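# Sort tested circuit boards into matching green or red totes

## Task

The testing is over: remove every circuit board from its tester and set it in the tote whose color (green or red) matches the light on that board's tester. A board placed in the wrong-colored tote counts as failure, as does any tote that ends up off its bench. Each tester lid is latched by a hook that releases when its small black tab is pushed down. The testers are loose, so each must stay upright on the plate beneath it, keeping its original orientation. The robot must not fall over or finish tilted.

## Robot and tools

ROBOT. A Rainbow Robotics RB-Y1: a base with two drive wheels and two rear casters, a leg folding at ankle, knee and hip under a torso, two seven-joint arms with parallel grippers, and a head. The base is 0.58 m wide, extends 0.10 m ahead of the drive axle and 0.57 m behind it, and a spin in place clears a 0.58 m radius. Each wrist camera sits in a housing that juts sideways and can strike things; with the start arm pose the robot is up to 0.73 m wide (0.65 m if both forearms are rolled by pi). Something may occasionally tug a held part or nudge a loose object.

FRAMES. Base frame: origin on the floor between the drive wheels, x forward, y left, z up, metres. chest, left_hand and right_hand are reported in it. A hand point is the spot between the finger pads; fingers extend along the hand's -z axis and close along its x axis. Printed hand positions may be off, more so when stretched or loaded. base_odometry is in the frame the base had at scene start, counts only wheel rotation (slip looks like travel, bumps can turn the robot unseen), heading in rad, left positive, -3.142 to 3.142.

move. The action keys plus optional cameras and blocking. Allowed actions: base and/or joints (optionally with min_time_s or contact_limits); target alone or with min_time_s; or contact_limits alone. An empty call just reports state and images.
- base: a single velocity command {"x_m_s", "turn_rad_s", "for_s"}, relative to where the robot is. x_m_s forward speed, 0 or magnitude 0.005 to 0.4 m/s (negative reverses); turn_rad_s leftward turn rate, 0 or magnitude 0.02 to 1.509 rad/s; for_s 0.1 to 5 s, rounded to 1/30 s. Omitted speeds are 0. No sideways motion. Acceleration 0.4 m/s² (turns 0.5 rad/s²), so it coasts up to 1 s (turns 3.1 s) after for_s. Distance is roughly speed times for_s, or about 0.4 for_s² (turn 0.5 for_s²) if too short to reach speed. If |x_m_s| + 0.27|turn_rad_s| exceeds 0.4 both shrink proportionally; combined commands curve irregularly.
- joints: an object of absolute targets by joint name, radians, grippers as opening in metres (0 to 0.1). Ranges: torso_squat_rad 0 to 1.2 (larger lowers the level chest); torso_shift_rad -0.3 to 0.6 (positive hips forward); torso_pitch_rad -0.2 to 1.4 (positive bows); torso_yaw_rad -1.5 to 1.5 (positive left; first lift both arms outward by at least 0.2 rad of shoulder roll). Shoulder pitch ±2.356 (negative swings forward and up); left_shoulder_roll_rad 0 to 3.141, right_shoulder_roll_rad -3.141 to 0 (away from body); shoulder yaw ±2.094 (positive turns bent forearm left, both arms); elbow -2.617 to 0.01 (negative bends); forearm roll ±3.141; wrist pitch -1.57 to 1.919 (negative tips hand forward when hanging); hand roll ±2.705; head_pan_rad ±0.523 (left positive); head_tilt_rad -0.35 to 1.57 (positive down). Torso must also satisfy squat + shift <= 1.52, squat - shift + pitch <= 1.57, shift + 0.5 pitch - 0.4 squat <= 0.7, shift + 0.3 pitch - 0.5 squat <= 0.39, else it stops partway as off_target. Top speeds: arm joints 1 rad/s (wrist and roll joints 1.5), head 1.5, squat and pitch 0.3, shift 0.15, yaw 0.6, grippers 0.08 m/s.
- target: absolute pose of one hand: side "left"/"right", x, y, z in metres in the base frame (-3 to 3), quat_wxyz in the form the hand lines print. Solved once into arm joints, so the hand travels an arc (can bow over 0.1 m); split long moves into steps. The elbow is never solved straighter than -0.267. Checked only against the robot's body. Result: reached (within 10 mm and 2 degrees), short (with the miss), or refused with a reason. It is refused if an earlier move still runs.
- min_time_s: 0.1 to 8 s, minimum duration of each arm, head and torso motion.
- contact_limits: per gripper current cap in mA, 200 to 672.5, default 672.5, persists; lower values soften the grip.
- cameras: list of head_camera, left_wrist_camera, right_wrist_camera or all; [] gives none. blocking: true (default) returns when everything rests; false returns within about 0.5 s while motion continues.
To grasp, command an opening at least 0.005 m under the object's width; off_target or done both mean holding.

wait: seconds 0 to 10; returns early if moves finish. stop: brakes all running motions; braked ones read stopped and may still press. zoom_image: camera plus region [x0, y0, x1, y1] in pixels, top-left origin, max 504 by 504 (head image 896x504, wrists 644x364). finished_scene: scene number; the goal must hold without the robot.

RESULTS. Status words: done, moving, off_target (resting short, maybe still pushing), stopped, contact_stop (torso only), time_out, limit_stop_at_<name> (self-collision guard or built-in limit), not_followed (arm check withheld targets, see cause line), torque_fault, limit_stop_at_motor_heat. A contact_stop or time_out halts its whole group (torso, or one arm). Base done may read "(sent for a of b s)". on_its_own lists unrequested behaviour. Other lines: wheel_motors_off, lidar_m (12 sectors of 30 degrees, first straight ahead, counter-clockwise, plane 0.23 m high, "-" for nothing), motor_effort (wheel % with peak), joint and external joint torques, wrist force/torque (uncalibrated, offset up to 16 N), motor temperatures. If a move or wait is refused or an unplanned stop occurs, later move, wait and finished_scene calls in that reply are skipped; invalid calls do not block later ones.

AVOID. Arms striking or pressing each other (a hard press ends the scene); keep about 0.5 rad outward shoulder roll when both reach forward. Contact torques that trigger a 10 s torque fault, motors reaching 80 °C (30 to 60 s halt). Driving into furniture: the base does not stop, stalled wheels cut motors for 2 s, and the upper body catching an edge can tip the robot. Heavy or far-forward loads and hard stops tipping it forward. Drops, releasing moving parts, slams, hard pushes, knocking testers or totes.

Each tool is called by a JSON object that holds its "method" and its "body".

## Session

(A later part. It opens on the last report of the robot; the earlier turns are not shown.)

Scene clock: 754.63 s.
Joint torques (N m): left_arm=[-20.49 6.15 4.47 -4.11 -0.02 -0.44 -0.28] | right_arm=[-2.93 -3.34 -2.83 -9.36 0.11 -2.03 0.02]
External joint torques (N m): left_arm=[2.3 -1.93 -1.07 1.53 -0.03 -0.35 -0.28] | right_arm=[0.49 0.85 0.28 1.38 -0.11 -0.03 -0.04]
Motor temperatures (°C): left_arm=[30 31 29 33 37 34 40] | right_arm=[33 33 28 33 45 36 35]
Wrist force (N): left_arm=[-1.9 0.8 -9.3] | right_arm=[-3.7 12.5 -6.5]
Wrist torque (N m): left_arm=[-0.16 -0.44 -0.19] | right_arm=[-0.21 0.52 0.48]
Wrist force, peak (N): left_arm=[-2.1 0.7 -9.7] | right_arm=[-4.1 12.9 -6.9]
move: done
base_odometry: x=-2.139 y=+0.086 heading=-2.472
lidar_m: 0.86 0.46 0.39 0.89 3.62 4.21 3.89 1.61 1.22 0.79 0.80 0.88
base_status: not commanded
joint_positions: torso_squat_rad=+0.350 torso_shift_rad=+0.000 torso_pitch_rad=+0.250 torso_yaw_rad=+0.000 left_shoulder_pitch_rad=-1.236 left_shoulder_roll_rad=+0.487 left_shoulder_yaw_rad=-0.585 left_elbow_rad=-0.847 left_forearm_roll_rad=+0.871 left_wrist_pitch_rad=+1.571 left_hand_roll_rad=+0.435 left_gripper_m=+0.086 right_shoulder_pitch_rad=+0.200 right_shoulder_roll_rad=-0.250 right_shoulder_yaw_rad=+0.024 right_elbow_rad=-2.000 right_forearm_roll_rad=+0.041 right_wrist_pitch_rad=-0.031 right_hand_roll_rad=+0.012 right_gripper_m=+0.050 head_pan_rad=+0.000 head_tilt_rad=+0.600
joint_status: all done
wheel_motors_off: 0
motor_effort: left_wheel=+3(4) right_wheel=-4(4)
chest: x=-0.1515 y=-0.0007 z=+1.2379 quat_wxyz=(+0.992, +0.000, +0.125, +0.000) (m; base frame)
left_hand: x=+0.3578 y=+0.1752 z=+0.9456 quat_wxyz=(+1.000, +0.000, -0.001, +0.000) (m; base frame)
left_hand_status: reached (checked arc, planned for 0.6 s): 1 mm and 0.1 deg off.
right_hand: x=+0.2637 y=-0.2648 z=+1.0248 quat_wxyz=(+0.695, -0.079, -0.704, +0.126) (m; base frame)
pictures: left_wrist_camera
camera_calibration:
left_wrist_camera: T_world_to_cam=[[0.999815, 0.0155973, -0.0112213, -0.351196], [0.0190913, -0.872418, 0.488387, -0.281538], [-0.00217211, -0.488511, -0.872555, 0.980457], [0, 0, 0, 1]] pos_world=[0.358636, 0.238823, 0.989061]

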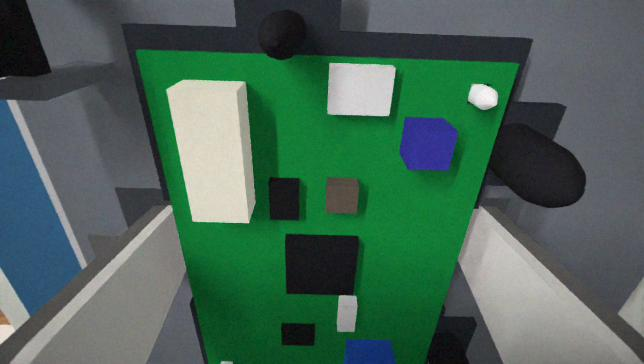

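{"method": "move", "body": {"target": {"side":"left","x":0.358,"y":0.172,"z":0.936,"quat_wxyz":[1,0,0,0]}, "min_time_s": 0.6, "cameras": []}}

{"method": "move", "body": {"target": {"side":"left","x":0.358,"y":0.172,"z":0.929,"quat_wxyz":[1,0,0,0]}, "min_time_s": 0.5, "cameras": ["left_wrist_camera"]}}

Scene clock: 763.70 s.
Joint torques (N m): left_arm=[-21.18 6.1 3.98 -4.13 0.1 -0.35 -0.25] | right_arm=[-3.33 -3.6 -2.98 -9.28 0.14 -2.03 0.03]
External joint torques (N m): left_arm=[1.62 -1.85 -1.35 1.52 0.08 -0.27 -0.25] | right_arm=[0.09 0.59 0.13 1.45 -0.08 -0.02 -0.02]
Motor temperatures (°C): left_arm=[30 31 29 32 37 34 40] | right_arm=[33 33 28 33 45 36 35]
Wrist force (N): left_arm=[-2.0 0.9 -9.7] | right_arm=[-3.8 12.5 -6.6]
Wrist torque (N m): left_arm=[-0.18 -0.44 -0.19] | right_arm=[-0.22 0.51 0.47]
Wrist force, peak (N): left_arm=[-2.0 0.6 -9.7] | right_arm=[-4.0 13.0 -6.9]
move: done
base_odometry: x=-2.139 y=+0.086 heading=-2.472
lidar_m: 0.86 0.46 0.39 0.88 3.63 4.21 3.88 1.61 1.21 0.79 0.79 0.89
base_status: not commanded
joint_positions: torso_squat_rad=+0.350 torso_shift_rad=+0.000 torso_pitch_rad=+0.250 torso_yaw_rad=+0.000 left_shoulder_pitch_rad=-1.237 left_shoulder_roll_rad=+0.468 left_shoulder_yaw_rad=-0.591 left_elbow_rad=-0.812 left_forearm_roll_rad=+0.863 left_wrist_pitch_rad=+1.544 left_hand_roll_rad=+0.427 left_gripper_m=+0.086 right_shoulder_pitch_rad=+0.200 right_shoulder_roll_rad=-0.250 right_shoulder_yaw_rad=+0.024 right_elbow_rad=-2.000 right_forearm_roll_rad=+0.041 right_wrist_pitch_rad=-0.031 right_hand_roll_rad=+0.012 right_gripper_m=+0.050 head_pan_rad=+0.000 head_tilt_rad=+0.600
joint_status: all done
wheel_motors_off: 0
motor_effort: left_wheel=+2(4) right_wheel=-3(5)
chest: x=-0.1515 y=-0.0007 z=+1.2379 quat_wxyz=(+0.992, +0.000, +0.125, +0.000) (m; base frame)
left_hand: x=+0.3577 y=+0.1722 z=+0.9365 quat_wxyz=(+1.000, +0.000, -0.001, +0.000) (m; base frame)
left_hand_status: reached (checked arc, planned for 0.6 s): 1 mm and 0.1 deg off.
right_hand: x=+0.2637 y=-0.2648 z=+1.0248 quat_wxyz=(+0.695, -0.079, -0.704, +0.126) (m; base frame)
pictures: none
No camera images: "cameras" was empty.

Scene clock: 764.53 s.
Joint torques (N m): left_arm=[-21.58 6.24 3.78 -4.13 0.06 -0.43 -0.31] | right_arm=[-3.32 -3.55 -3.15 -9.24 0.13 -2.06 0.11]
External joint torques (N m): left_arm=[1.23 -1.66 -1.36 1.52 0.04 -0.35 -0.31] | right_arm=[0.1 0.65 -0.04 1.5 -0.09 -0.06 0.05]
Motor temperatures (°C): left_arm=[30 31 29 32 37 34 40] | right_arm=[33 33 28 33 45 36 35]
Wrist force (N): left_arm=[-2.4 0.4 -9.5] | right_arm=[-3.6 12.6 -7.0]
Wrist torque (N m): left_arm=[-0.11 -0.50 -0.20] | right_arm=[-0.22 0.51 0.48]
Wrist force, peak (N): left_arm=[-2.3 0.7 -9.7] | right_arm=[-4.0 12.9 -6.8]
move: done
base_odometry: x=-2.139 y=+0.086 heading=-2.472
lidar_m: 0.86 0.45 0.39 0.88 3.62 4.21 3.87 1.62 1.22 0.78 0.81 0.89
base_status: not commanded
joint_positions: torso_squat_rad=+0.350 torso_shift_rad=+0.000 torso_pitch_rad=+0.250 torso_yaw_rad=+0.000 left_shoulder_pitch_rad=-1.237 left_shoulder_roll_rad=+0.456 left_shoulder_yaw_rad=-0.595 left_elbow_rad=-0.782 left_forearm_roll_rad=+0.859 left_wrist_pitch_rad=+1.521 left_hand_roll_rad=+0.415 left_gripper_m=+0.086 right_shoulder_pitch_rad=+0.200 right_shoulder_roll_rad=-0.250 right_shoulder_yaw_rad=+0.024 right_elbow_rad=-2.000 right_forearm_roll_rad=+0.041 right_wrist_pitch_rad=-0.031 right_hand_roll_rad=+0.012 right_gripper_m=+0.050 head_pan_rad=+0.000 head_tilt_rad=+0.600
joint_status: all done
wheel_motors_off: 0
motor_effort: left_wheel=+3(4) right_wheel=-2(5)
chest: x=-0.1515 y=-0.0007 z=+1.2379 quat_wxyz=(+0.992, +0.000, +0.125, +0.000) (m; base frame)
left_hand: x=+0.3578 y=+0.1722 z=+0.9294 quat_wxyz=(+1.000, +0.000, -0.001, +0.000) (m; base frame)
left_hand_status: reached (checked arc, planned for 0.5 s): 0 mm and 0.1 deg off.
right_hand: x=+0.2637 y=-0.2648 z=+1.0248 quat_wxyz=(+0.695, -0.079, -0.704, +0.126) (m; base frame)
pictures: left_wrist_camera
camera_calibration:
left_wrist_camera: T_world_to_cam=[[0.999813, 0.0157129, -0.0112578, -0.351367], [0.0192101, -0.872396, 0.488423, -0.276308], [-0.00214672, -0.488548, -0.872535, 0.964832], [0, 0, 0, 1]] pos_world=[0.358681, 0.235837, 0.972848]

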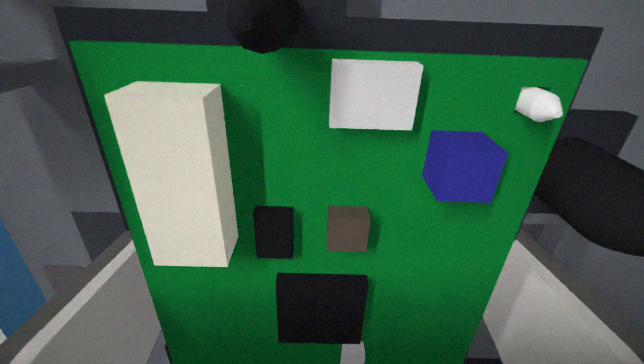

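{"method": "move", "body": {"joints": {"left_gripper_m":0.06}, "cameras": []}}

{"method": "move", "body": {"target": {"side":"left","x":0.358,"y":0.172,"z":0.939,"quat_wxyz":[0,1,0,0]}, "cameras": ["left_wrist_camera"]}}

Scene clock: 783.13 s.
Joint torques (N m): left_arm=[-22.88 7.02 4.77 -4.58 -0.41 -2 0.04] | right_arm=[-3.31 -3.52 -3 -9.28 0.09 -2.1 0.05]
External joint torques (N m): left_arm=[-0.07 -0.86 -0.37 1.06 -0.43 -1.91 0.04] | right_arm=[0.12 0.68 0.1 1.45 -0.14 -0.1 0]
Motor temperatures (°C): left_arm=[31 31 29 32 37 34 40] | right_arm=[33 33 28 33 45 36 35]
Wrist force (N): left_arm=[-10.8 1.4 -8.7] | right_arm=[-4.0 12.5 -6.9]
Wrist torque (N m): left_arm=[-0.15 -0.45 -0.53] | right_arm=[-0.22 0.49 0.47]
Wrist force, peak (N): left_arm=[-12.8 1.4 -9.9] | right_arm=[-4.1 12.9 -7.0]
move: off_target
base_odometry: x=-2.139 y=+0.086 heading=-2.472
lidar_m: 0.86 0.47 0.39 0.88 3.63 4.21 3.88 1.61 1.22 0.79 0.79 0.90
base_status: not commanded
joint_positions: torso_squat_rad=+0.350 torso_shift_rad=+0.000 torso_pitch_rad=+0.250 torso_yaw_rad=+0.000 left_shoulder_pitch_rad=-1.236 left_shoulder_roll_rad=+0.455 left_shoulder_yaw_rad=-0.595 left_elbow_rad=-0.781 left_forearm_roll_rad=+0.859 left_wrist_pitch_rad=+1.521 left_hand_roll_rad=+0.415 left_gripper_m=+0.071 right_shoulder_pitch_rad=+0.200 right_shoulder_roll_rad=-0.250 right_shoulder_yaw_rad=+0.024 right_elbow_rad=-2.000 right_forearm_roll_rad=+0.041 right_wrist_pitch_rad=-0.031 right_hand_roll_rad=+0.012 right_gripper_m=+0.050 head_pan_rad=+0.000 head_tilt_rad=+0.600
joint_status: left_gripper_m off_target (ended at +0.071, target +0.060)
wheel_motors_off: 0
motor_effort: left_wheel=+3(5) right_wheel=-4(4)
chest: x=-0.1516 y=-0.0007 z=+1.2379 quat_wxyz=(+0.992, +0.000, +0.125, +0.000) (m; base frame)
left_hand: x=+0.3575 y=+0.1722 z=+0.9292 quat_wxyz=(+1.000, +0.000, +0.000, +0.000) (m; base frame)
right_hand: x=+0.2636 y=-0.2648 z=+1.0249 quat_wxyz=(+0.695, -0.079, -0.704, +0.126) (m; base frame)
pictures: none
No camera images: "cameras" was empty.

Scene clock: 793.43 s.
Joint torques (N m): left_arm=[11.49 19.89 -8.35 14.85 -8.07 5.37 1.32] | right_arm=[-3.53 -3.28 -3.14 -9.1 0.07 -1.9 0.03]
External joint torques (N m): left_arm=[33.92 12.41 -13.01 20.02 -7.76 5.3 1.32] | right_arm=[-0.06 0.9 -0.05 1.64 -0.15 0.1 -0.03]
External joint torques when the fault began: left_arm=[63.68 24.08 -32.7 34.68 -15.31 9.98 -6.15]
Motor temperatures (°C): left_arm=[30 31 29 33 38 34 40] | right_arm=[33 33 28 33 45 36 35]
Wrist force (N): left_arm=[-3.0 -20.1 54.2] | right_arm=[-3.9 12.7 -6.9]
Wrist torque (N m): left_arm=[-5.58 -2.73 -1.56] | right_arm=[-0.24 0.48 0.47]
Wrist force, peak (N): left_arm=[11.0 -66.0 122.9] | right_arm=[-4.4 13.9 -7.6]
move: torque_fault
TORQUE FAULT: left_elbow_rad reached its load limit. The robot stopped for 10 seconds, dropped its targets and accepts commands again. The stop added 8.9 s to the call.
base_odometry: x=-2.139 y=+0.086 heading=-2.472
lidar_m: 0.85 0.46 0.39 0.88 3.63 4.21 3.90 1.61 1.22 0.78 0.80 0.89
base_status: not commanded
joint_positions: torso_squat_rad=+0.350 torso_shift_rad=-0.001 torso_pitch_rad=+0.248 torso_yaw_rad=-0.001 left_shoulder_pitch_rad=-1.216 left_shoulder_roll_rad=+0.415 left_shoulder_yaw_rad=-0.674 left_elbow_rad=-0.735 left_forearm_roll_rad=+0.720 left_wrist_pitch_rad=+1.513 left_hand_roll_rad=+0.343 left_gripper_m=+0.071 right_shoulder_pitch_rad=+0.200 right_shoulder_roll_rad=-0.250 right_shoulder_yaw_rad=+0.024 right_elbow_rad=-2.000 right_forearm_roll_rad=+0.041 right_wrist_pitch_rad=-0.031 right_hand_roll_rad=+0.012 right_gripper_m=+0.050 head_pan_rad=+0.000 head_tilt_rad=+0.600
joint_status: left_shoulder_pitch_rad torque_fault (moved +0.020 of +0.335); left_shoulder_roll_rad torque_fault (moved -0.041 of -0.287); left_shoulder_yaw_rad torque_fault (moved -0.080 of -1.499); left_elbow_rad torque_fault (moved +0.046 of +0.514); left_forearm_roll_rad torque_fault (moved -0.139 of -1.703); left_wrist_pitch_rad torque_fault (moved -0.008 of -0.035); left_hand_roll_rad torque_fault (moved -0.072 of -0.616)
wheel_motors_off: 0
on_its_own: left_shoulder_pitch_rad is held at -1.208, not at your -0.901, since a torque_fault; left_shoulder_roll_rad is held at +0.418, not at your +0.168, since a torque_fault; left_shoulder_yaw_rad is held at -0.678, not at your -2.094, since a torque_fault; left_elbow_rad is held at -0.730, not at your -0.267, since a torque_fault; left_forearm_roll_rad is held at +0.718, not at your -0.844, since a torque_fault; left_wrist_pitch_rad is held at +1.515, not at your +1.486, since a torque_fault; left_hand_roll_rad is held at +0.344, not at your -0.201, since a torque_fault
motor_effort: left_wheel=-6(27) right_wheel=+7(21)
chest: x=-0.1527 y=-0.0012 z=+1.2380 quat_wxyz=(+0.992, +0.001, +0.124, +0.000) (m; base frame)
left_hand: x=+0.3463 y=+0.1993 z=+0.9013 quat_wxyz=(+0.994, +0.092, +0.006, -0.058) (m; base frame)
left_hand_status: short (checked arc, as near as the solve gets, planned for 1.8 s): torque_fault, 48 mm and 169.4 deg off.
right_hand: x=+0.2628 y=-0.2654 z=+1.0257 quat_wxyz=(+0.694, -0.079, -0.704, +0.126) (m; base frame)
pictures: left_wrist_camera
camera_calibration:
left_wrist_camera: T_world_to_cam=[[0.994834, -0.0962794, -0.0321815, -0.297679], [-0.080992, -0.94389, 0.320173, -0.0381174], [-0.0612019, -0.315913, -0.946812, 1.00655], [0, 0, 0, 1]] pos_world=[0.354657, 0.253345, 0.955642]

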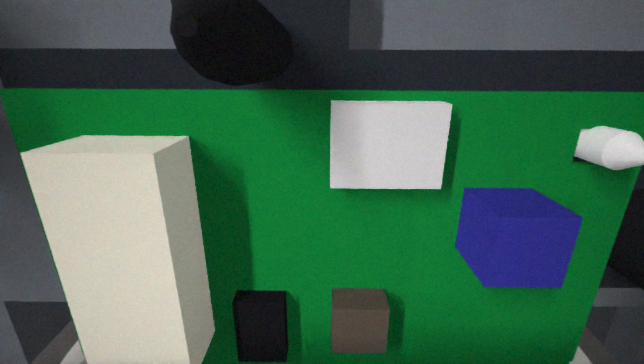

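{"method": "move", "body": {"target": {"side":"left","x":0.356,"y":0.175,"z":0.932,"quat_wxyz":[1,0,0,0]}}}

{"method": "move", "body": {"target": {"side":"left","x":0.356,"y":0.173,"z":0.96,"quat_wxyz":[1,0,0,0]}}}

Scene clock: 798.67 s.
Joint torques (N m): left_arm=[-25.85 5.55 6.9 -7.86 0.96 -1.99 0.76] | right_arm=[-3.46 -3.71 -3.02 -9.24 0.18 -1.99 0.03]
External joint torques (N m): left_arm=[-3.13 -2.36 1.87 -1.94 0.95 -1.92 0.76] | right_arm=[-0.03 0.48 0.09 1.49 -0.04 0.01 -0.02]
Motor temperatures (°C): left_arm=[30 31 29 33 39 34 40] | right_arm=[33 33 28 33 45 36 35]
Wrist force (N): left_arm=[-7.3 6.3 -11.0] | right_arm=[-4.1 12.4 -6.7]
Wrist torque (N m): left_arm=[0.08 -0.33 -0.55] | right_arm=[-0.20 0.48 0.48]
Wrist force, peak (N): left_arm=[-3.0 -19.7 55.1] | right_arm=[-4.3 12.9 -6.9]
move: done
base_odometry: x=-2.139 y=+0.086 heading=-2.472
lidar_m: 0.86 0.46 0.39 0.88 3.63 4.21 3.89 1.61 1.21 0.78 0.80 0.89
base_status: not commanded
joint_positions: torso_squat_rad=+0.350 torso_shift_rad=+0.000 torso_pitch_rad=+0.250 torso_yaw_rad=+0.000 left_shoulder_pitch_rad=-1.221 left_shoulder_roll_rad=+0.452 left_shoulder_yaw_rad=-0.549 left_elbow_rad=-0.793 left_forearm_roll_rad=+0.823 left_wrist_pitch_rad=+1.545 left_hand_roll_rad=+0.401 left_gripper_m=+0.071 right_shoulder_pitch_rad=+0.200 right_shoulder_roll_rad=-0.250 right_shoulder_yaw_rad=+0.024 right_elbow_rad=-2.000 right_forearm_roll_rad=+0.041 right_wrist_pitch_rad=-0.031 right_hand_roll_rad=+0.012 right_gripper_m=+0.050 head_pan_rad=+0.000 head_tilt_rad=+0.600
joint_status: all done
wheel_motors_off: 0
motor_effort: left_wheel=+2(7) right_wheel=+1(7)
chest: x=-0.1516 y=-0.0006 z=+1.2379 quat_wxyz=(+0.992, +0.000, +0.125, +0.000) (m; base frame)
left_hand: x=+0.3558 y=+0.1766 z=+0.9302 quat_wxyz=(+1.000, +0.000, +0.003, +0.001) (m; base frame)
left_hand_status: reached (checked arc, planned for 0.4 s): 2 mm and 0.3 deg off.
right_hand: x=+0.2637 y=-0.2647 z=+1.0249 quat_wxyz=(+0.695, -0.079, -0.704, +0.126) (m; base frame)
pictures: head_camera, left_wrist_camera, right_wrist_camera
camera_calibration:
head_camera: T_world_to_cam=[[0.027014, -0.998748, 0.0421011, -0.0602672], [-0.723936, -0.0485893, -0.688154, 0.981913], [0.689338, -0.0118887, -0.724342, 1.02776], [0, 0, 0, 1]] pos_world=[0.00399284, -0.000262586, 1.4227]
left_wrist_camera: T_world_to_cam=[[0.999695, 0.0167441, -0.0181574, -0.343145], [0.0234734, -0.872802, 0.48751, -0.273448], [-0.00768484, -0.487787, -0.872929, 0.969864], [0, 0, 0, 1]] pos_world=[0.356912, 0.240167, 0.9737]
right_wrist_camera: T_world_to_cam=[[0.0377552, -0.265503, -0.963371, 0.909588], [-0.501034, 0.829093, -0.248132, 0.639055], [0.864604, 0.49205, -0.101723, 0.0782137], [0, 0, 0, 1]] pos_world=[0.218223, -0.326823, 1.0428]

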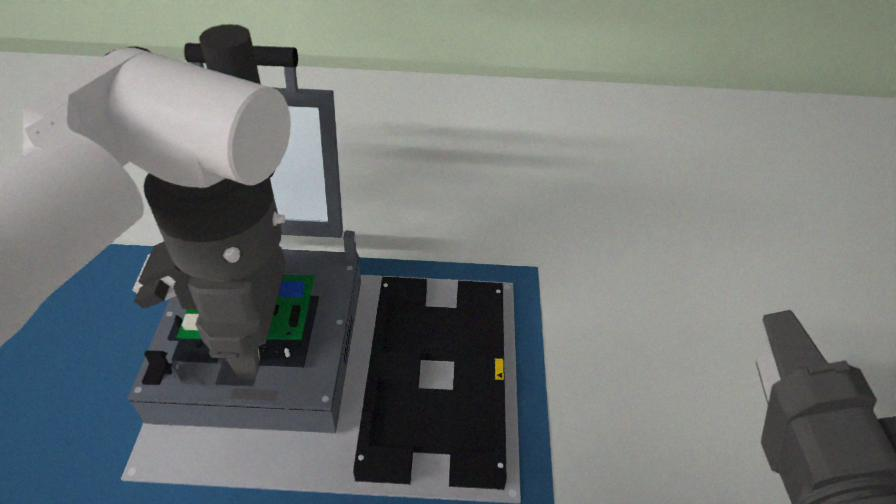

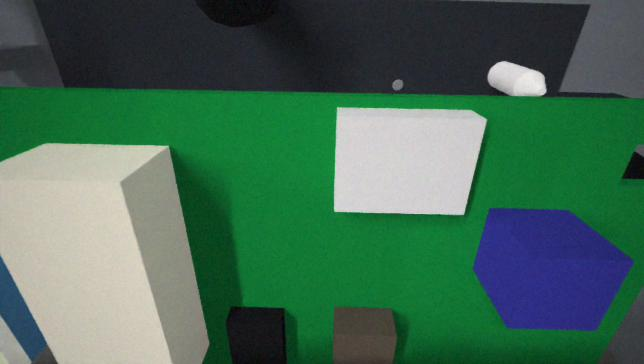

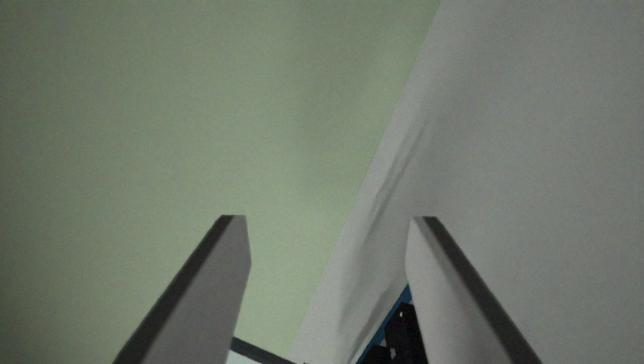

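Scene clock: 799.53 s.
Joint torques (N m): left_arm=[-22.19 6.9 6.63 -5.92 0.45 -0.47 0.31] | right_arm=[-3.26 -3.48 -2.96 -9.24 0.09 -1.88 0.03]
External joint torques (N m): left_arm=[0.54 -1.13 0.98 0 0.43 -0.39 0.31] | right_arm=[0.16 0.71 0.14 1.49 -0.13 0.12 -0.02]
Motor temperatures (°C): left_arm=[30 31 29 33 39 34 40] | right_arm=[33 33 28 33 45 36 35]
Wrist force (N): left_arm=[-1.6 -0.1 -9.7] | right_arm=[-3.6 12.5 -6.8]
Wrist torque (N m): left_arm=[-0.03 -0.38 -0.19] | right_arm=[-0.22 0.51 0.49]
Wrist force, peak (N): left_arm=[-7.1 9.5 -15.1] | right_arm=[-3.7 13.1 -7.0]
move: done
base_odometry: x=-2.139 y=+0.086 heading=-2.472
lidar_m: 0.86 0.47 0.39 0.88 3.63 4.21 3.90 1.61 1.22 0.79 0.80 0.89
base_status: not commanded
joint_positions: torso_squat_rad=+0.350 torso_shift_rad=+0.000 torso_pitch_rad=+0.250 torso_yaw_rad=+0.000 left_shoulder_pitch_rad=-1.230 left_shoulder_roll_rad=+0.488 left_shoulder_yaw_rad=-0.536 left_elbow_rad=-0.902 left_forearm_roll_rad=+0.839 left_wrist_pitch_rad=+1.632 left_hand_roll_rad=+0.449 left_gripper_m=+0.071 right_shoulder_pitch_rad=+0.200 right_shoulder_roll_rad=-0.250 right_shoulder_yaw_rad=+0.024 right_elbow_rad=-2.000 right_forearm_roll_rad=+0.041 right_wrist_pitch_rad=-0.031 right_hand_roll_rad=+0.012 right_gripper_m=+0.050 head_pan_rad=+0.000 head_tilt_rad=+0.600
joint_status: all done
wheel_motors_off: 0
motor_effort: left_wheel=+1(4) right_wheel=-1(2)
chest: x=-0.1515 y=-0.0007 z=+1.2379 quat_wxyz=(+0.992, +0.000, +0.125, +0.000) (m; base frame)
left_hand: x=+0.3560 y=+0.1731 z=+0.9599 quat_wxyz=(+1.000, +0.000, +0.001, +0.000) (m; base frame)
left_hand_status: reached (checked arc, planned for 0.4 s): 0 mm and 0.1 deg off.
right_hand: x=+0.2637 y=-0.2648 z=+1.0248 quat_wxyz=(+0.695, -0.079, -0.704, +0.126) (m; base frame)
pictures: head_camera, left_wrist_camera, right_wrist_camera
camera_calibration:
head_camera: T_world_to_cam=[[0.0268956, -0.998755, 0.0420178, -0.0602639], [-0.723989, -0.0484452, -0.688108, 0.981882], [0.689287, -0.0119133, -0.72439, 1.02777], [0, 0, 0, 1]] pos_world=[0.00406116, -0.000377262, 1.42268]
left_wrist_camera: T_world_to_cam=[[0.999793, 0.0152432, -0.0134426, -0.346995], [0.019865, -0.872683, 0.487883, -0.290079], [-0.00429421, -0.48805, -0.872805, 0.992787], [0, 0, 0, 1]] pos_world=[0.356949, 0.236672, 1.00337]
right_wrist_camera: T_world_to_cam=[[0.0376336, -0.265437, -0.963394, 0.90957], [-0.50094, 0.829182, -0.248027, 0.639035], [0.864664, 0.491936, -0.101763, 0.0782591], [0, 0, 0, 1]] pos_world=[0.21822, -0.326941, 1.04274]

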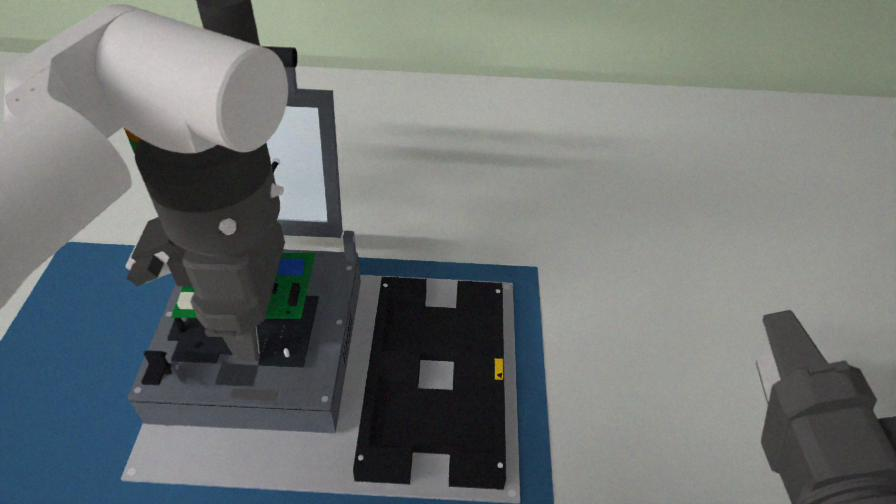

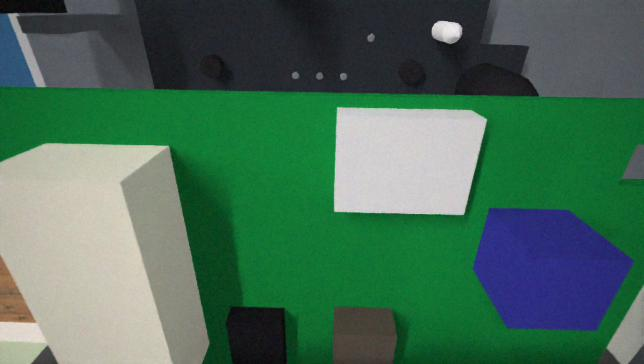

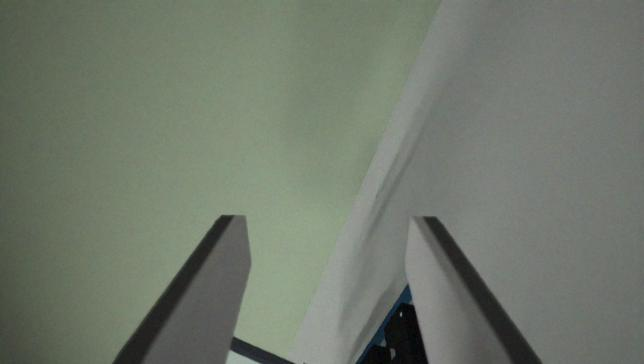

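{"method": "move", "body": {"target": {"side":"left","x":0.346,"y":0.168,"z":1.08,"quat_wxyz":[1,0,0,0]}, "cameras": []}}

{"method": "move", "body": {"target": {"side":"left","x":0.32,"y":0.16,"z":1.10,"quat_wxyz":[1,0,0,0]}, "cameras": []}}

{"method": "move", "body": {"base": {"x_m_s":-0.4,"for_s":1.9}, "cameras": []}}

{"method": "move", "body": {"base": {"turn_rad_s":1.4,"for_s":2.1333}, "cameras": ["head_camera"]}}

{"method": "move", "body": {"base": {"x_m_s":0.4,"for_s":5}, "cameras": ["head_camera"]}}

Scene clock: 809.33 s.
Joint torques (N m): left_arm=[-20.76 7.97 6.95 -4.23 -0.01 -0.31 0.03] | right_arm=[-3.43 -3.44 -3.05 -9.37 0.07 -1.9 0.07]
External joint torques (N m): left_arm=[2.02 -0.53 -0.08 0.76 -0.03 -0.24 0.03] | right_arm=[-0.01 0.75 0.06 1.37 -0.15 0.1 0.01]
Motor temperatures (°C): left_arm=[30 31 29 33 38 34 40] | right_arm=[33 33 28 33 45 36 35]
Wrist force (N): left_arm=[-1.8 -0.2 -9.2] | right_arm=[-3.6 12.6 -6.5]
Wrist torque (N m): left_arm=[-0.04 -0.41 -0.20] | right_arm=[-0.24 0.51 0.49]
Wrist force, peak (N): left_arm=[-2.2 -0.3 -12.3] | right_arm=[-3.8 12.9 -7.3]
move: done
base_odometry: x=-2.139 y=+0.086 heading=-2.472
lidar_m: 0.86 0.46 0.39 0.88 3.63 4.21 3.90 1.61 1.22 0.78 0.79 0.89
base_status: not commanded
joint_positions: torso_squat_rad=+0.350 torso_shift_rad=+0.000 torso_pitch_rad=+0.250 torso_yaw_rad=+0.000 left_shoulder_pitch_rad=-1.354 left_shoulder_roll_rad=+0.614 left_shoulder_yaw_rad=-0.500 left_elbow_rad=-1.148 left_forearm_roll_rad=+0.983 left_wrist_pitch_rad=+1.919 left_hand_roll_rad=+0.593 left_gripper_m=+0.071 right_shoulder_pitch_rad=+0.200 right_shoulder_roll_rad=-0.250 right_shoulder_yaw_rad=+0.024 right_elbow_rad=-2.000 right_forearm_roll_rad=+0.041 right_wrist_pitch_rad=-0.031 right_hand_roll_rad=+0.012 right_gripper_m=+0.050 head_pan_rad=+0.000 head_tilt_rad=+0.600
joint_status: all done
wheel_motors_off: 0
motor_effort: left_wheel=+1(3) right_wheel=+0(2)
chest: x=-0.1515 y=-0.0007 z=+1.2379 quat_wxyz=(+0.992, +0.000, +0.125, +0.000) (m; base frame)
left_hand: x=+0.3461 y=+0.1679 z=+1.0801 quat_wxyz=(+1.000, +0.000, +0.000, +0.000) (m; base frame)
left_hand_status: reached (checked arc, planned for 0.6 s): 0 mm and 0.0 deg off.
right_hand: x=+0.2637 y=-0.2648 z=+1.0248 quat_wxyz=(+0.695, -0.079, -0.704, +0.126) (m; base frame)
pictures: none
No camera images: "cameras" was empty.

Scene clock: 810.33 s.
Joint torques (N m): left_arm=[-20.95 8.74 7.71 -3.36 0.12 -0.18 -0.12] | right_arm=[-3.17 -3.48 -3.13 -9.21 0.15 -1.98 0.06]
External joint torques (N m): left_arm=[0.84 0.35 -0.78 0.19 0.09 -0.11 -0.12] | right_arm=[0.25 0.71 -0.02 1.52 -0.07 0.02 0.01]
Motor temperatures (°C): left_arm=[30 31 29 33 38 34 40] | right_arm=[33 33 28 33 45 36 35]
Wrist force (N): left_arm=[-1.9 -0.4 -9.5] | right_arm=[-3.7 12.7 -6.9]
Wrist torque (N m): left_arm=[-0.01 -0.43 -0.18] | right_arm=[-0.24 0.51 0.48]
Wrist force, peak (N): left_arm=[-1.7 -0.5 -10.2] | right_arm=[-3.8 12.9 -7.0]
move: done
base_odometry: x=-2.139 y=+0.086 heading=-2.472
lidar_m: 0.86 0.45 0.39 0.88 3.62 4.21 3.90 1.61 1.22 0.78 0.80 0.89
base_status: not commanded
joint_positions: torso_squat_rad=+0.350 torso_shift_rad=+0.000 torso_pitch_rad=+0.250 torso_yaw_rad=+0.000 left_shoulder_pitch_rad=-1.372 left_shoulder_roll_rad=+0.729 left_shoulder_yaw_rad=-0.622 left_elbow_rad=-1.339 left_forearm_roll_rad=+1.182 left_wrist_pitch_rad=+1.919 left_hand_roll_rad=+0.766 left_gripper_m=+0.071 right_shoulder_pitch_rad=+0.200 right_shoulder_roll_rad=-0.250 right_shoulder_yaw_rad=+0.024 right_elbow_rad=-2.000 right_forearm_roll_rad=+0.041 right_wrist_pitch_rad=-0.031 right_hand_roll_rad=+0.012 right_gripper_m=+0.050 head_pan_rad=+0.000 head_tilt_rad=+0.600
joint_status: all done
wheel_motors_off: 0
motor_effort: left_wheel=+1(2) right_wheel=-1(1)
chest: x=-0.1515 y=-0.0007 z=+1.2379 quat_wxyz=(+0.992, +0.000, +0.125, +0.000) (m; base frame)
left_hand: x=+0.3200 y=+0.1599 z=+1.1000 quat_wxyz=(+1.000, +0.000, +0.000, +0.000) (m; base frame)
left_hand_status: reached (checked arc, planned for 0.5 s): 0 mm and 0.0 deg off.
right_hand: x=+0.2637 y=-0.2648 z=+1.0248 quat_wxyz=(+0.695, -0.079, -0.704, +0.126) (m; base frame)
pictures: none
No camera images: "cameras" was empty.

Scene clock: 813.93 s.
Joint torques (N m): left_arm=[-20.64 8.81 7.63 -3.36 0.16 -0.2 -0.23] | right_arm=[-3.34 -3.57 -3.04 -9.13 0.1 -1.92 0.13]
External joint torques (N m): left_arm=[1.15 0.42 -0.85 0.19 0.13 -0.13 -0.23] | right_arm=[0.09 0.63 0.06 1.61 -0.12 0.08 0.08]
Motor temperatures (°C): left_arm=[30 31 29 33 38 34 40] | right_arm=[33 33 28 33 45 36 35]
Wrist force (N): left_arm=[-1.6 -0.5 -9.2] | right_arm=[-3.7 12.4 -6.6]
Wrist torque (N m): left_arm=[0.00 -0.39 -0.19] | right_arm=[-0.21 0.51 0.48]
Wrist force, peak (N): left_arm=[-2.0 -0.4 -9.8] | right_arm=[-3.9 13.0 -7.3]
move: done
base_odometry: x=-1.543 y=+0.558 heading=-2.473
lidar_m: 1.27 1.03 1.35 3.48 3.66 3.48 3.35 1.56 1.19 1.15 1.21 1.20
base_status: done (sent for 1.9 of 1.9 s)
joint_positions: torso_squat_rad=+0.350 torso_shift_rad=+0.000 torso_pitch_rad=+0.250 torso_yaw_rad=+0.000 left_shoulder_pitch_rad=-1.372 left_shoulder_roll_rad=+0.729 left_shoulder_yaw_rad=-0.622 left_elbow_rad=-1.339 left_forearm_roll_rad=+1.182 left_wrist_pitch_rad=+1.919 left_hand_roll_rad=+0.766 left_gripper_m=+0.071 right_shoulder_pitch_rad=+0.200 right_shoulder_roll_rad=-0.250 right_shoulder_yaw_rad=+0.024 right_elbow_rad=-2.000 right_forearm_roll_rad=+0.041 right_wrist_pitch_rad=-0.031 right_hand_roll_rad=+0.012 right_gripper_m=+0.050 head_pan_rad=+0.000 head_tilt_rad=+0.600
joint_status: not commanded
wheel_motors_off: 0
motor_effort: left_wheel=-6(28) right_wheel=+9(28)
chest: x=-0.1515 y=-0.0007 z=+1.2379 quat_wxyz=(+0.992, +0.000, +0.125, +0.000) (m; base frame)
left_hand: x=+0.3200 y=+0.1599 z=+1.1000 quat_wxyz=(+1.000, +0.000, +0.000, +0.000) (m; base frame)
right_hand: x=+0.2637 y=-0.2648 z=+1.0248 quat_wxyz=(+0.695, -0.079, -0.704, +0.126) (m; base frame)
pictures: none
No camera images: "cameras" was empty.

Scene clock: 818.53 s.
Joint torques (N m): left_arm=[-20.74 8.28 7.55 -3.46 0.27 -0.14 -0.19] | right_arm=[-3.41 -3.6 -3.23 -9.18 0.08 -2 0.01]
External joint torques (N m): left_arm=[1.04 -0.11 -0.94 0.09 0.25 -0.08 -0.19] | right_arm=[0.02 0.59 -0.13 1.56 -0.14 0.01 -0.04]
Motor temperatures (°C): left_arm=[30 31 29 33 38 34 40] | right_arm=[33 33 28 33 45 35 35]
Wrist force (N): left_arm=[-1.4 -0.5 -9.5] | right_arm=[-3.7 12.5 -6.8]
Wrist torque (N m): left_arm=[0.02 -0.39 -0.18] | right_arm=[-0.23 0.51 0.48]
Wrist force, peak (N): left_arm=[-1.5 0.0 -10.0] | right_arm=[-4.1 12.7 -7.4]
move: done
base_odometry: x=-1.543 y=+0.558 heading=-0.198
lidar_m: 3.93 3.49 2.46 1.37 1.15 1.14 1.20 1.40 1.04 1.09 2.71 3.49
base_status: done (sent for 2.13 of 2.13 s)
joint_positions: torso_squat_rad=+0.350 torso_shift_rad=+0.000 torso_pitch_rad=+0.250 torso_yaw_rad=+0.000 left_shoulder_pitch_rad=-1.372 left_shoulder_roll_rad=+0.729 left_shoulder_yaw_rad=-0.622 left_elbow_rad=-1.339 left_forearm_roll_rad=+1.182 left_wrist_pitch_rad=+1.919 left_hand_roll_rad=+0.766 left_gripper_m=+0.071 right_shoulder_pitch_rad=+0.200 right_shoulder_roll_rad=-0.250 right_shoulder_yaw_rad=+0.024 right_elbow_rad=-2.000 right_forearm_roll_rad=+0.041 right_wrist_pitch_rad=-0.031 right_hand_roll_rad=+0.012 right_gripper_m=+0.050 head_pan_rad=+0.000 head_tilt_rad=+0.600
joint_status: not commanded
wheel_motors_off: 0
motor_effort: left_wheel=+0(29) right_wheel=+5(27)
chest: x=-0.1515 y=-0.0007 z=+1.2379 quat_wxyz=(+0.992, +0.000, +0.125, +0.000) (m; base frame)
left_hand: x=+0.3200 y=+0.1599 z=+1.1000 quat_wxyz=(+1.000, +0.000, +0.000, +0.000) (m; base frame)
right_hand: x=+0.2637 y=-0.2648 z=+1.0248 quat_wxyz=(+0.695, -0.079, -0.704, +0.126) (m; base frame)
pictures: head_camera
camera_calibration:
head_camera: T_world_to_cam=[[0.0268607, -0.998756, 0.0420173, -0.0602759], [-0.723987, -0.0484196, -0.688112, 0.981886], [0.68929, -0.0119368, -0.724387, 1.02777], [0, 0, 0, 1]] pos_world=[0.00405793, -0.000390061, 1.42269]

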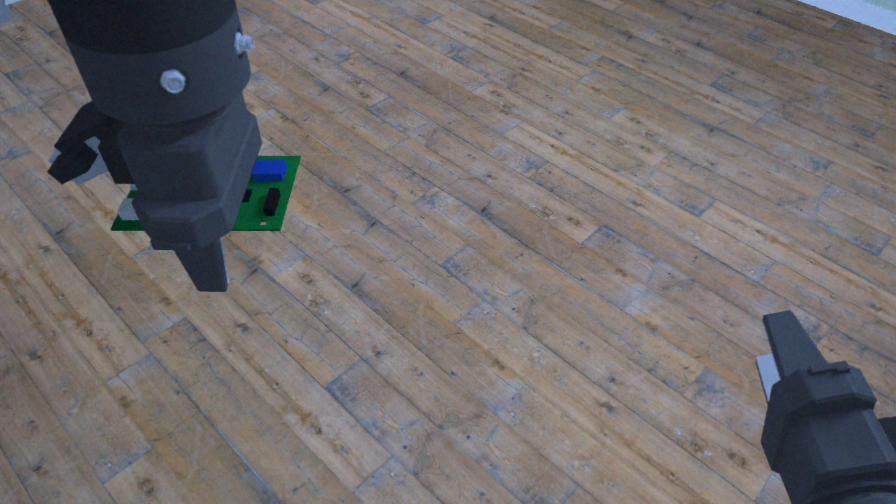

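Scene clock: 825.10 s.
Joint torques (N m): left_arm=[-20.72 8.5 7.75 -3.38 0.18 -0.21 -0.2] | right_arm=[-3.33 -3.45 -3.13 -9.12 0.09 -1.95 0.05]
External joint torques (N m): left_arm=[1.07 0.11 -0.73 0.17 0.15 -0.14 -0.2] | right_arm=[0.09 0.74 -0.02 1.61 -0.13 0.05 0]
Motor temperatures (°C): left_arm=[30 31 29 33 38 34 40] | right_arm=[33 33 28 33 45 35 35]
Wrist force (N): left_arm=[-1.7 -0.6 -9.2] | right_arm=[-3.8 12.7 -6.9]
Wrist torque (N m): left_arm=[0.00 -0.40 -0.16] | right_arm=[-0.24 0.53 0.48]
Wrist force, peak (N): left_arm=[-1.6 -0.3 -10.0] | right_arm=[-4.0 13.1 -7.1]
move: done
base_odometry: x=+0.419 y=+0.166 heading=-0.197
lidar_m: 2.26 2.04 2.01 2.57 2.63 2.62 2.96 2.31 2.33 2.39 2.02 2.00
base_status: done (sent for 5 of 5 s)
joint_positions: torso_squat_rad=+0.350 torso_shift_rad=+0.000 torso_pitch_rad=+0.250 torso_yaw_rad=+0.000 left_shoulder_pitch_rad=-1.372 left_shoulder_roll_rad=+0.729 left_shoulder_yaw_rad=-0.622 left_elbow_rad=-1.339 left_forearm_roll_rad=+1.182 left_wrist_pitch_rad=+1.919 left_hand_roll_rad=+0.766 left_gripper_m=+0.071 right_shoulder_pitch_rad=+0.200 right_shoulder_roll_rad=-0.250 right_shoulder_yaw_rad=+0.024 right_elbow_rad=-2.000 right_forearm_roll_rad=+0.041 right_wrist_pitch_rad=-0.031 right_hand_roll_rad=+0.012 right_gripper_m=+0.050 head_pan_rad=+0.000 head_tilt_rad=+0.600
joint_status: not commanded
wheel_motors_off: 0
motor_effort: left_wheel=+2(28) right_wheel=-2(29)
chest: x=-0.1515 y=-0.0007 z=+1.2379 quat_wxyz=(+0.992, +0.000, +0.125, +0.000) (m; base frame)
left_hand: x=+0.3201 y=+0.1599 z=+1.1000 quat_wxyz=(+1.000, +0.000, +0.000, +0.000) (m; base frame)
right_hand: x=+0.2637 y=-0.2648 z=+1.0248 quat_wxyz=(+0.695, -0.079, -0.704, +0.126) (m; base frame)
pictures: head_camera
camera_calibration:
head_camera: T_world_to_cam=[[0.0268642, -0.998756, 0.042015, -0.0602735], [-0.724042, -0.0484197, -0.688054, 0.981831], [0.689233, -0.0119366, -0.724442, 1.0278], [0, 0, 0, 1]] pos_world=[0.00411007, -0.000390077, 1.42267]

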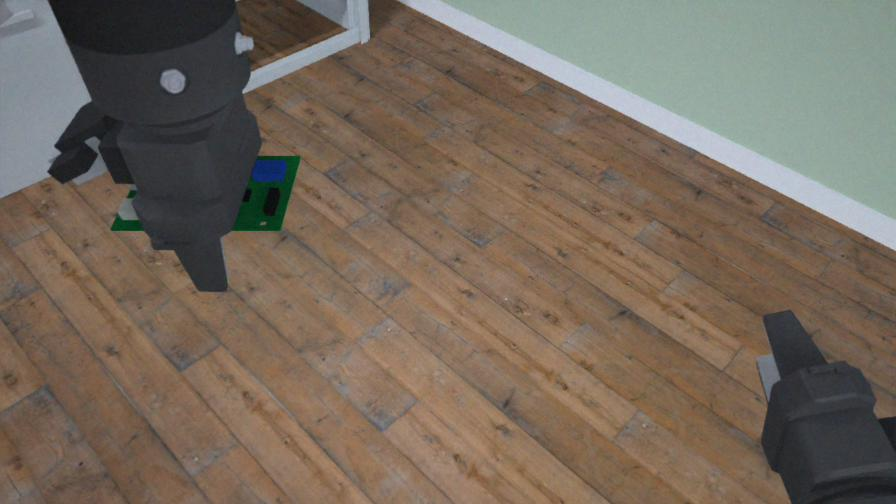

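Continue 1.12 m then turn +.86.

{"method": "move", "body": {"base": {"x_m_s":0.4,"for_s":2.8}, "cameras": []}}

{"method": "move", "body": {"base": {"turn_rad_s":1.4,"for_s":1.3}, "cameras": ["head_camera"]}}

Scene clock: 833.40 s.
Joint torques (N m): left_arm=[-20.68 8.53 7.94 -3.37 0.23 -0.14 -0.2] | right_arm=[-3.39 -3.23 -3.09 -9.19 0.07 -1.97 0.03]
External joint torques (N m): left_arm=[1.11 0.14 -0.55 0.18 0.21 -0.07 -0.2] | right_arm=[0.03 0.96 0.01 1.54 -0.16 0.03 -0.02]
Motor temperatures (°C): left_arm=[31 31 29 33 38 34 40] | right_arm=[33 33 28 33 45 35 35]
Wrist force (N): left_arm=[-1.9 -0.1 -9.5] | right_arm=[-3.6 12.7 -7.0]
Wrist torque (N m): left_arm=[-0.06 -0.43 -0.17] | right_arm=[-0.25 0.50 0.48]
Wrist force, peak (N): left_arm=[-1.6 -0.4 -9.8] | right_arm=[-3.6 13.1 -6.7]
move: done
base_odometry: x=+1.517 y=-0.054 heading=-0.197
lidar_m: 1.33 1.46 1.31 1.45 2.75 3.43 3.89 3.22 2.60 1.41 1.18 1.18
base_status: done (sent for 2.8 of 2.8 s)
joint_positions: torso_squat_rad=+0.350 torso_shift_rad=+0.000 torso_pitch_rad=+0.250 torso_yaw_rad=+0.000 left_shoulder_pitch_rad=-1.372 left_shoulder_roll_rad=+0.729 left_shoulder_yaw_rad=-0.622 left_elbow_rad=-1.339 left_forearm_roll_rad=+1.182 left_wrist_pitch_rad=+1.919 left_hand_roll_rad=+0.766 left_gripper_m=+0.071 right_shoulder_pitch_rad=+0.200 right_shoulder_roll_rad=-0.250 right_shoulder_yaw_rad=+0.024 right_elbow_rad=-2.000 right_forearm_roll_rad=+0.041 right_wrist_pitch_rad=-0.031 right_hand_roll_rad=+0.012 right_gripper_m=+0.050 head_pan_rad=+0.000 head_tilt_rad=+0.600
joint_status: not commanded
wheel_motors_off: 0
motor_effort: left_wheel=+0(27) right_wheel=-2(21)
chest: x=-0.1515 y=-0.0007 z=+1.2379 quat_wxyz=(+0.992, +0.000, +0.125, +0.000) (m; base frame)
left_hand: x=+0.3201 y=+0.1599 z=+1.1000 quat_wxyz=(+1.000, +0.000, +0.000, +0.000) (m; base frame)
right_hand: x=+0.2637 y=-0.2648 z=+1.0248 quat_wxyz=(+0.695, -0.079, -0.704, +0.126) (m; base frame)
pictures: none
No camera images: "cameras" was empty.

Scene clock: 836.30 s.
Joint torques (N m): left_arm=[-20.37 8.56 7.61 -3.39 0.21 -0.2 -0.18] | right_arm=[-3.21 -3.41 -3.26 -9.26 0.01 -1.93 0.06]
External joint torques (N m): left_arm=[1.42 0.17 -0.87 0.16 0.18 -0.13 -0.18] | right_arm=[0.22 0.78 -0.15 1.48 -0.21 0.07 0]
Motor temperatures (°C): left_arm=[31 31 29 33 38 34 40] | right_arm=[33 33 28 33 45 35 35]
Wrist force (N): left_arm=[-1.7 -0.5 -9.4] | right_arm=[-3.6 12.6 -7.1]
Wrist torque (N m): left_arm=[0.01 -0.41 -0.18] | right_arm=[-0.24 0.53 0.49]
Wrist force, peak (N): left_arm=[-1.6 -0.7 -9.8] | right_arm=[-4.0 12.7 -7.3]
move: done
base_odometry: x=+1.517 y=-0.054 heading=+0.648
lidar_m: 1.31 1.33 1.80 3.43 3.59 3.20 3.12 1.68 1.23 1.18 1.22 1.46
base_status: done (sent for 1.3 of 1.3 s)
joint_positions: torso_squat_rad=+0.350 torso_shift_rad=+0.000 torso_pitch_rad=+0.250 torso_yaw_rad=+0.000 left_shoulder_pitch_rad=-1.372 left_shoulder_roll_rad=+0.729 left_shoulder_yaw_rad=-0.622 left_elbow_rad=-1.339 left_forearm_roll_rad=+1.182 left_wrist_pitch_rad=+1.919 left_hand_roll_rad=+0.766 left_gripper_m=+0.071 right_shoulder_pitch_rad=+0.200 right_shoulder_roll_rad=-0.250 right_shoulder_yaw_rad=+0.024 right_elbow_rad=-2.000 right_forearm_roll_rad=+0.041 right_wrist_pitch_rad=-0.031 right_hand_roll_rad=+0.012 right_gripper_m=+0.050 head_pan_rad=+0.000 head_tilt_rad=+0.600
joint_status: not commanded
wheel_motors_off: 0
motor_effort: left_wheel=+0(26) right_wheel=+3(26)
chest: x=-0.1515 y=-0.0007 z=+1.2379 quat_wxyz=(+0.992, +0.000, +0.125, +0.000) (m; base frame)
left_hand: x=+0.3201 y=+0.1599 z=+1.1000 quat_wxyz=(+1.000, +0.000, +0.000, +0.000) (m; base frame)
right_hand: x=+0.2637 y=-0.2648 z=+1.0248 quat_wxyz=(+0.695, -0.079, -0.704, +0.126) (m; base frame)
pictures: head_camera
camera_calibration:
head_camera: T_world_to_cam=[[0.0268641, -0.998757, 0.041995, -0.0602652], [-0.724043, -0.0484058, -0.688054, 0.981831], [0.689231, -0.0119222, -0.724443, 1.0278], [0, 0, 0, 1]] pos_world=[0.00411337, -0.000410283, 1.42267]

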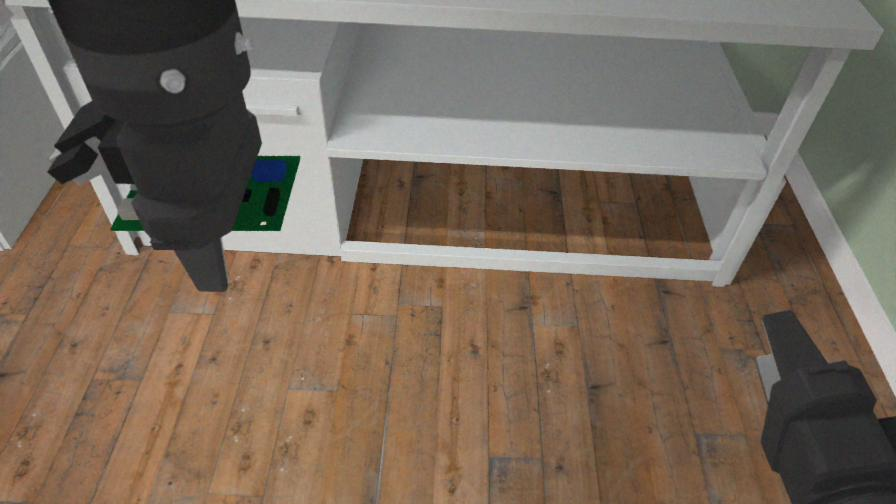

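{"method": "move", "body": {"base": {"x_m_s":0.4,"for_s":1.4}, "cameras": ["head_camera"]}}

Scene clock: 851.67 s.
Joint torques (N m): left_arm=[-20.44 8.39 7.77 -3.35 0.2 -0.16 -0.18] | right_arm=[-3.07 -3.73 -2.92 -9.23 0.11 -1.95 0.02]
External joint torques (N m): left_arm=[1.35 -0.01 -0.71 0.2 0.18 -0.09 -0.18] | right_arm=[0.35 0.46 0.18 1.51 -0.11 0.05 -0.03]
Motor temperatures (°C): left_arm=[31 31 29 32 38 34 40] | right_arm=[33 33 28 33 45 35 35]
Wrist force (N): left_arm=[-1.7 -0.2 -9.5] | right_arm=[-3.9 12.7 -7.0]
Wrist torque (N m): left_arm=[-0.05 -0.40 -0.19] | right_arm=[-0.25 0.48 0.46]
Wrist force, peak (N): left_arm=[-1.7 -0.3 -9.9] | right_arm=[-4.2 13.0 -7.2]
move: done
base_odometry: x=+1.963 y=+0.284 heading=+0.648
lidar_m: 1.15 0.79 1.04 2.72 3.58 3.77 3.68 1.68 1.23 1.19 1.03 1.17
base_status: done (sent for 1.4 of 1.4 s)
joint_positions: torso_squat_rad=+0.350 torso_shift_rad=+0.000 torso_pitch_rad=+0.250 torso_yaw_rad=+0.000 left_shoulder_pitch_rad=-1.372 left_shoulder_roll_rad=+0.729 left_shoulder_yaw_rad=-0.622 left_elbow_rad=-1.339 left_forearm_roll_rad=+1.182 left_wrist_pitch_rad=+1.919 left_hand_roll_rad=+0.766 left_gripper_m=+0.071 right_shoulder_pitch_rad=+0.200 right_shoulder_roll_rad=-0.250 right_shoulder_yaw_rad=+0.024 right_elbow_rad=-2.000 right_forearm_roll_rad=+0.041 right_wrist_pitch_rad=-0.031 right_hand_roll_rad=+0.012 right_gripper_m=+0.050 head_pan_rad=+0.000 head_tilt_rad=+0.600
joint_status: not commanded
wheel_motors_off: 0
motor_effort: left_wheel=-2(28) right_wheel=-3(30)
chest: x=-0.1515 y=-0.0007 z=+1.2379 quat_wxyz=(+0.992, +0.000, +0.125, +0.000) (m; base frame)
left_hand: x=+0.3201 y=+0.1599 z=+1.1000 quat_wxyz=(+1.000, +0.000, +0.000, +0.000) (m; base frame)
right_hand: x=+0.2637 y=-0.2648 z=+1.0248 quat_wxyz=(+0.695, -0.079, -0.704, +0.126) (m; base frame)
pictures: head_camera
camera_calibration:
head_camera: T_world_to_cam=[[0.026864, -0.998757, 0.0419955, -0.0602654], [-0.724042, -0.0484061, -0.688055, 0.981831], [0.689233, -0.0119225, -0.724442, 1.0278], [0, 0, 0, 1]] pos_world=[0.00410996, -0.000409891, 1.42267]

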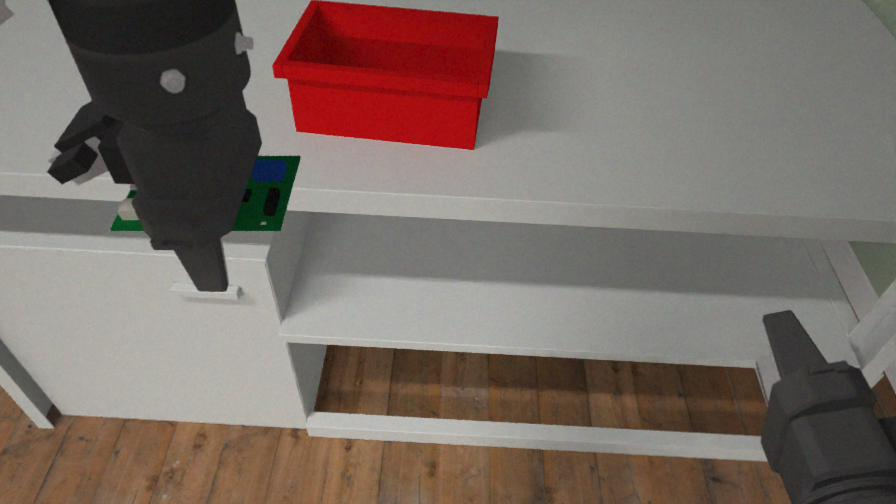

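{"method": "move", "body": {"base": {"x_m_s":0.4,"for_s":1.1333}, "cameras": []}}

{"method": "move", "body": {"target": {"side":"left","x":0.36,"y":-0.0,"z":1.10,"quat_wxyz":[1,0,0,0]}, "cameras": ["head_camera","left_wrist_camera"]}}

Scene clock: 866.37 s.
Joint torques (N m): left_arm=[-20.69 8.34 7.82 -3.39 0.1 -0.14 -0.12] | right_arm=[-3.17 -3.52 -2.76 -9.31 0.13 -1.99 0.05]
External joint torques (N m): left_arm=[1.1 -0.05 -0.66 0.16 0.07 -0.08 -0.12] | right_arm=[0.25 0.67 0.34 1.43 -0.09 0.02 -0.01]
Motor temperatures (°C): left_arm=[31 31 29 32 38 34 40] | right_arm=[33 33 28 33 45 35 35]
Wrist force (N): left_arm=[-1.9 -0.5 -9.4] | right_arm=[-3.8 12.5 -6.6]
Wrist torque (N m): left_arm=[0.01 -0.41 -0.17] | right_arm=[-0.21 0.51 0.47]
Wrist force, peak (N): left_arm=[-2.0 -0.4 -9.9] | right_arm=[-4.0 12.8 -7.2]
move: done
base_odometry: x=+2.325 y=+0.558 heading=+0.648
lidar_m: 0.92 0.42 0.41 0.96 3.58 4.23 4.13 1.68 1.24 1.19 0.81 0.95
base_status: done (sent for 1.13 of 1.13 s)
joint_positions: torso_squat_rad=+0.350 torso_shift_rad=+0.000 torso_pitch_rad=+0.250 torso_yaw_rad=+0.000 left_shoulder_pitch_rad=-1.372 left_shoulder_roll_rad=+0.729 left_shoulder_yaw_rad=-0.622 left_elbow_rad=-1.339 left_forearm_roll_rad=+1.182 left_wrist_pitch_rad=+1.919 left_hand_roll_rad=+0.766 left_gripper_m=+0.071 right_shoulder_pitch_rad=+0.200 right_shoulder_roll_rad=-0.250 right_shoulder_yaw_rad=+0.024 right_elbow_rad=-2.000 right_forearm_roll_rad=+0.041 right_wrist_pitch_rad=-0.031 right_hand_roll_rad=+0.012 right_gripper_m=+0.050 head_pan_rad=+0.000 head_tilt_rad=+0.600
joint_status: not commanded
wheel_motors_off: 0
motor_effort: left_wheel=+0(27) right_wheel=-1(21)
chest: x=-0.1515 y=-0.0007 z=+1.2379 quat_wxyz=(+0.992, +0.000, +0.125, +0.000) (m; base frame)
left_hand: x=+0.3201 y=+0.1599 z=+1.1000 quat_wxyz=(+1.000, +0.000, +0.000, +0.000) (m; base frame)
right_hand: x=+0.2637 y=-0.2648 z=+1.0248 quat_wxyz=(+0.695, -0.079, -0.704, +0.126) (m; base frame)
pictures: none
No camera images: "cameras" was empty.

Scene clock: 868.27 s.
Joint torques (N m): left_arm=[-22.59 8.9 1.95 -3.05 0.11 -0.22 -0.03] | right_arm=[-3.18 -3.68 -2.99 -9.33 0.08 -1.9 0.07]
External joint torques (N m): left_arm=[1.75 0.3 -1.07 1.29 0.09 -0.12 -0.03] | right_arm=[0.25 0.52 0.11 1.41 -0.15 0.1 0.01]
Motor temperatures (°C): left_arm=[31 31 29 32 38 34 40] | right_arm=[33 33 28 33 45 35 35]
Wrist force (N): left_arm=[-1.6 0.2 -9.9] | right_arm=[-3.9 12.5 -6.9]
Wrist torque (N m): left_arm=[-0.06 -0.37 -0.21] | right_arm=[-0.21 0.48 0.47]
Wrist force, peak (N): left_arm=[-1.8 -0.4 -10.4] | right_arm=[-3.8 12.9 -7.1]
move: done
base_odometry: x=+2.325 y=+0.558 heading=+0.648
lidar_m: 0.91 0.43 0.40 0.96 3.58 4.23 4.14 1.68 1.24 1.18 0.82 0.94
base_status: not commanded
joint_positions: torso_squat_rad=+0.350 torso_shift_rad=+0.000 torso_pitch_rad=+0.250 torso_yaw_rad=+0.000 left_shoulder_pitch_rad=-1.840 left_shoulder_roll_rad=+0.163 left_shoulder_yaw_rad=-0.725 left_elbow_rad=-0.364 left_forearm_roll_rad=+1.066 left_wrist_pitch_rad=+1.677 left_hand_roll_rad=+0.585 left_gripper_m=+0.071 right_shoulder_pitch_rad=+0.200 right_shoulder_roll_rad=-0.250 right_shoulder_yaw_rad=+0.024 right_elbow_rad=-2.000 right_forearm_roll_rad=+0.041 right_wrist_pitch_rad=-0.031 right_hand_roll_rad=+0.012 right_gripper_m=+0.050 head_pan_rad=+0.000 head_tilt_rad=+0.600
joint_status: all done
wheel_motors_off: 0
motor_effort: left_wheel=+0(3) right_wheel=-3(4)
chest: x=-0.1515 y=-0.0007 z=+1.2379 quat_wxyz=(+0.992, +0.000, +0.125, +0.000) (m; base frame)
left_hand: x=+0.3592 y=+0.0003 z=+1.1001 quat_wxyz=(+1.000, -0.003, -0.006, +0.000) (m; base frame)
left_hand_status: reached (checked arc, planned for 1.3 s): 1 mm and 0.8 deg off.
right_hand: x=+0.2637 y=-0.2648 z=+1.0248 quat_wxyz=(+0.695, -0.079, -0.704, +0.126) (m; base frame)
pictures: head_camera, left_wrist_camera
camera_calibration:
head_camera: T_world_to_cam=[[0.0268358, -0.998756, 0.0420188, -0.0602804], [-0.724022, -0.0484021, -0.688077, 0.981855], [0.689255, -0.0119574, -0.72442, 1.02779], [0, 0, 0, 1]] pos_world=[0.00409319, -0.000391836, 1.42268]
left_wrist_camera: T_world_to_cam=[[0.999877, 0.015704, 0.000472486, -0.361042], [0.0134272, -0.869757, 0.493297, -0.512946], [0.00815767, -0.493229, -0.869861, 1.02317], [0, 0, 0, 1]] pos_world=[0.359538, 0.0641863, 1.14322]

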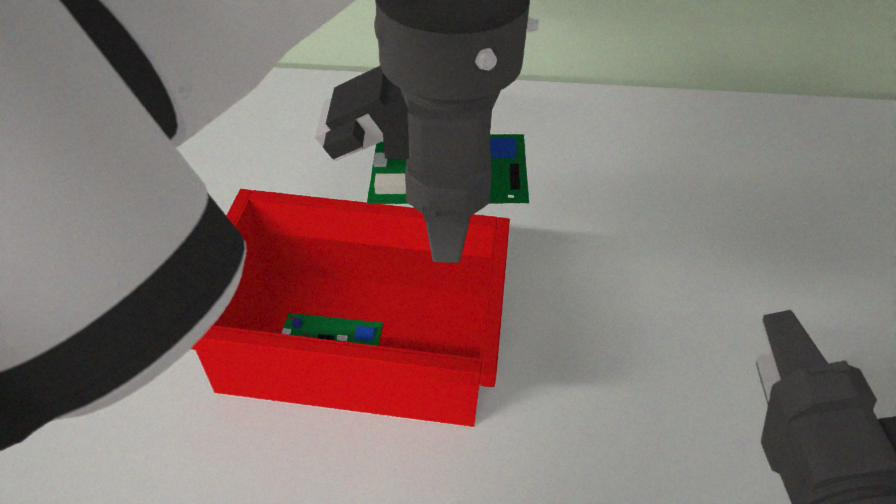

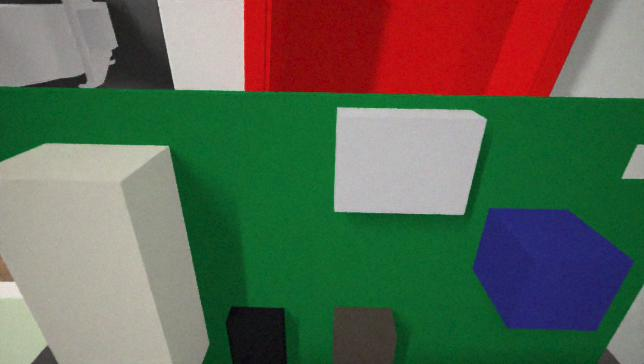

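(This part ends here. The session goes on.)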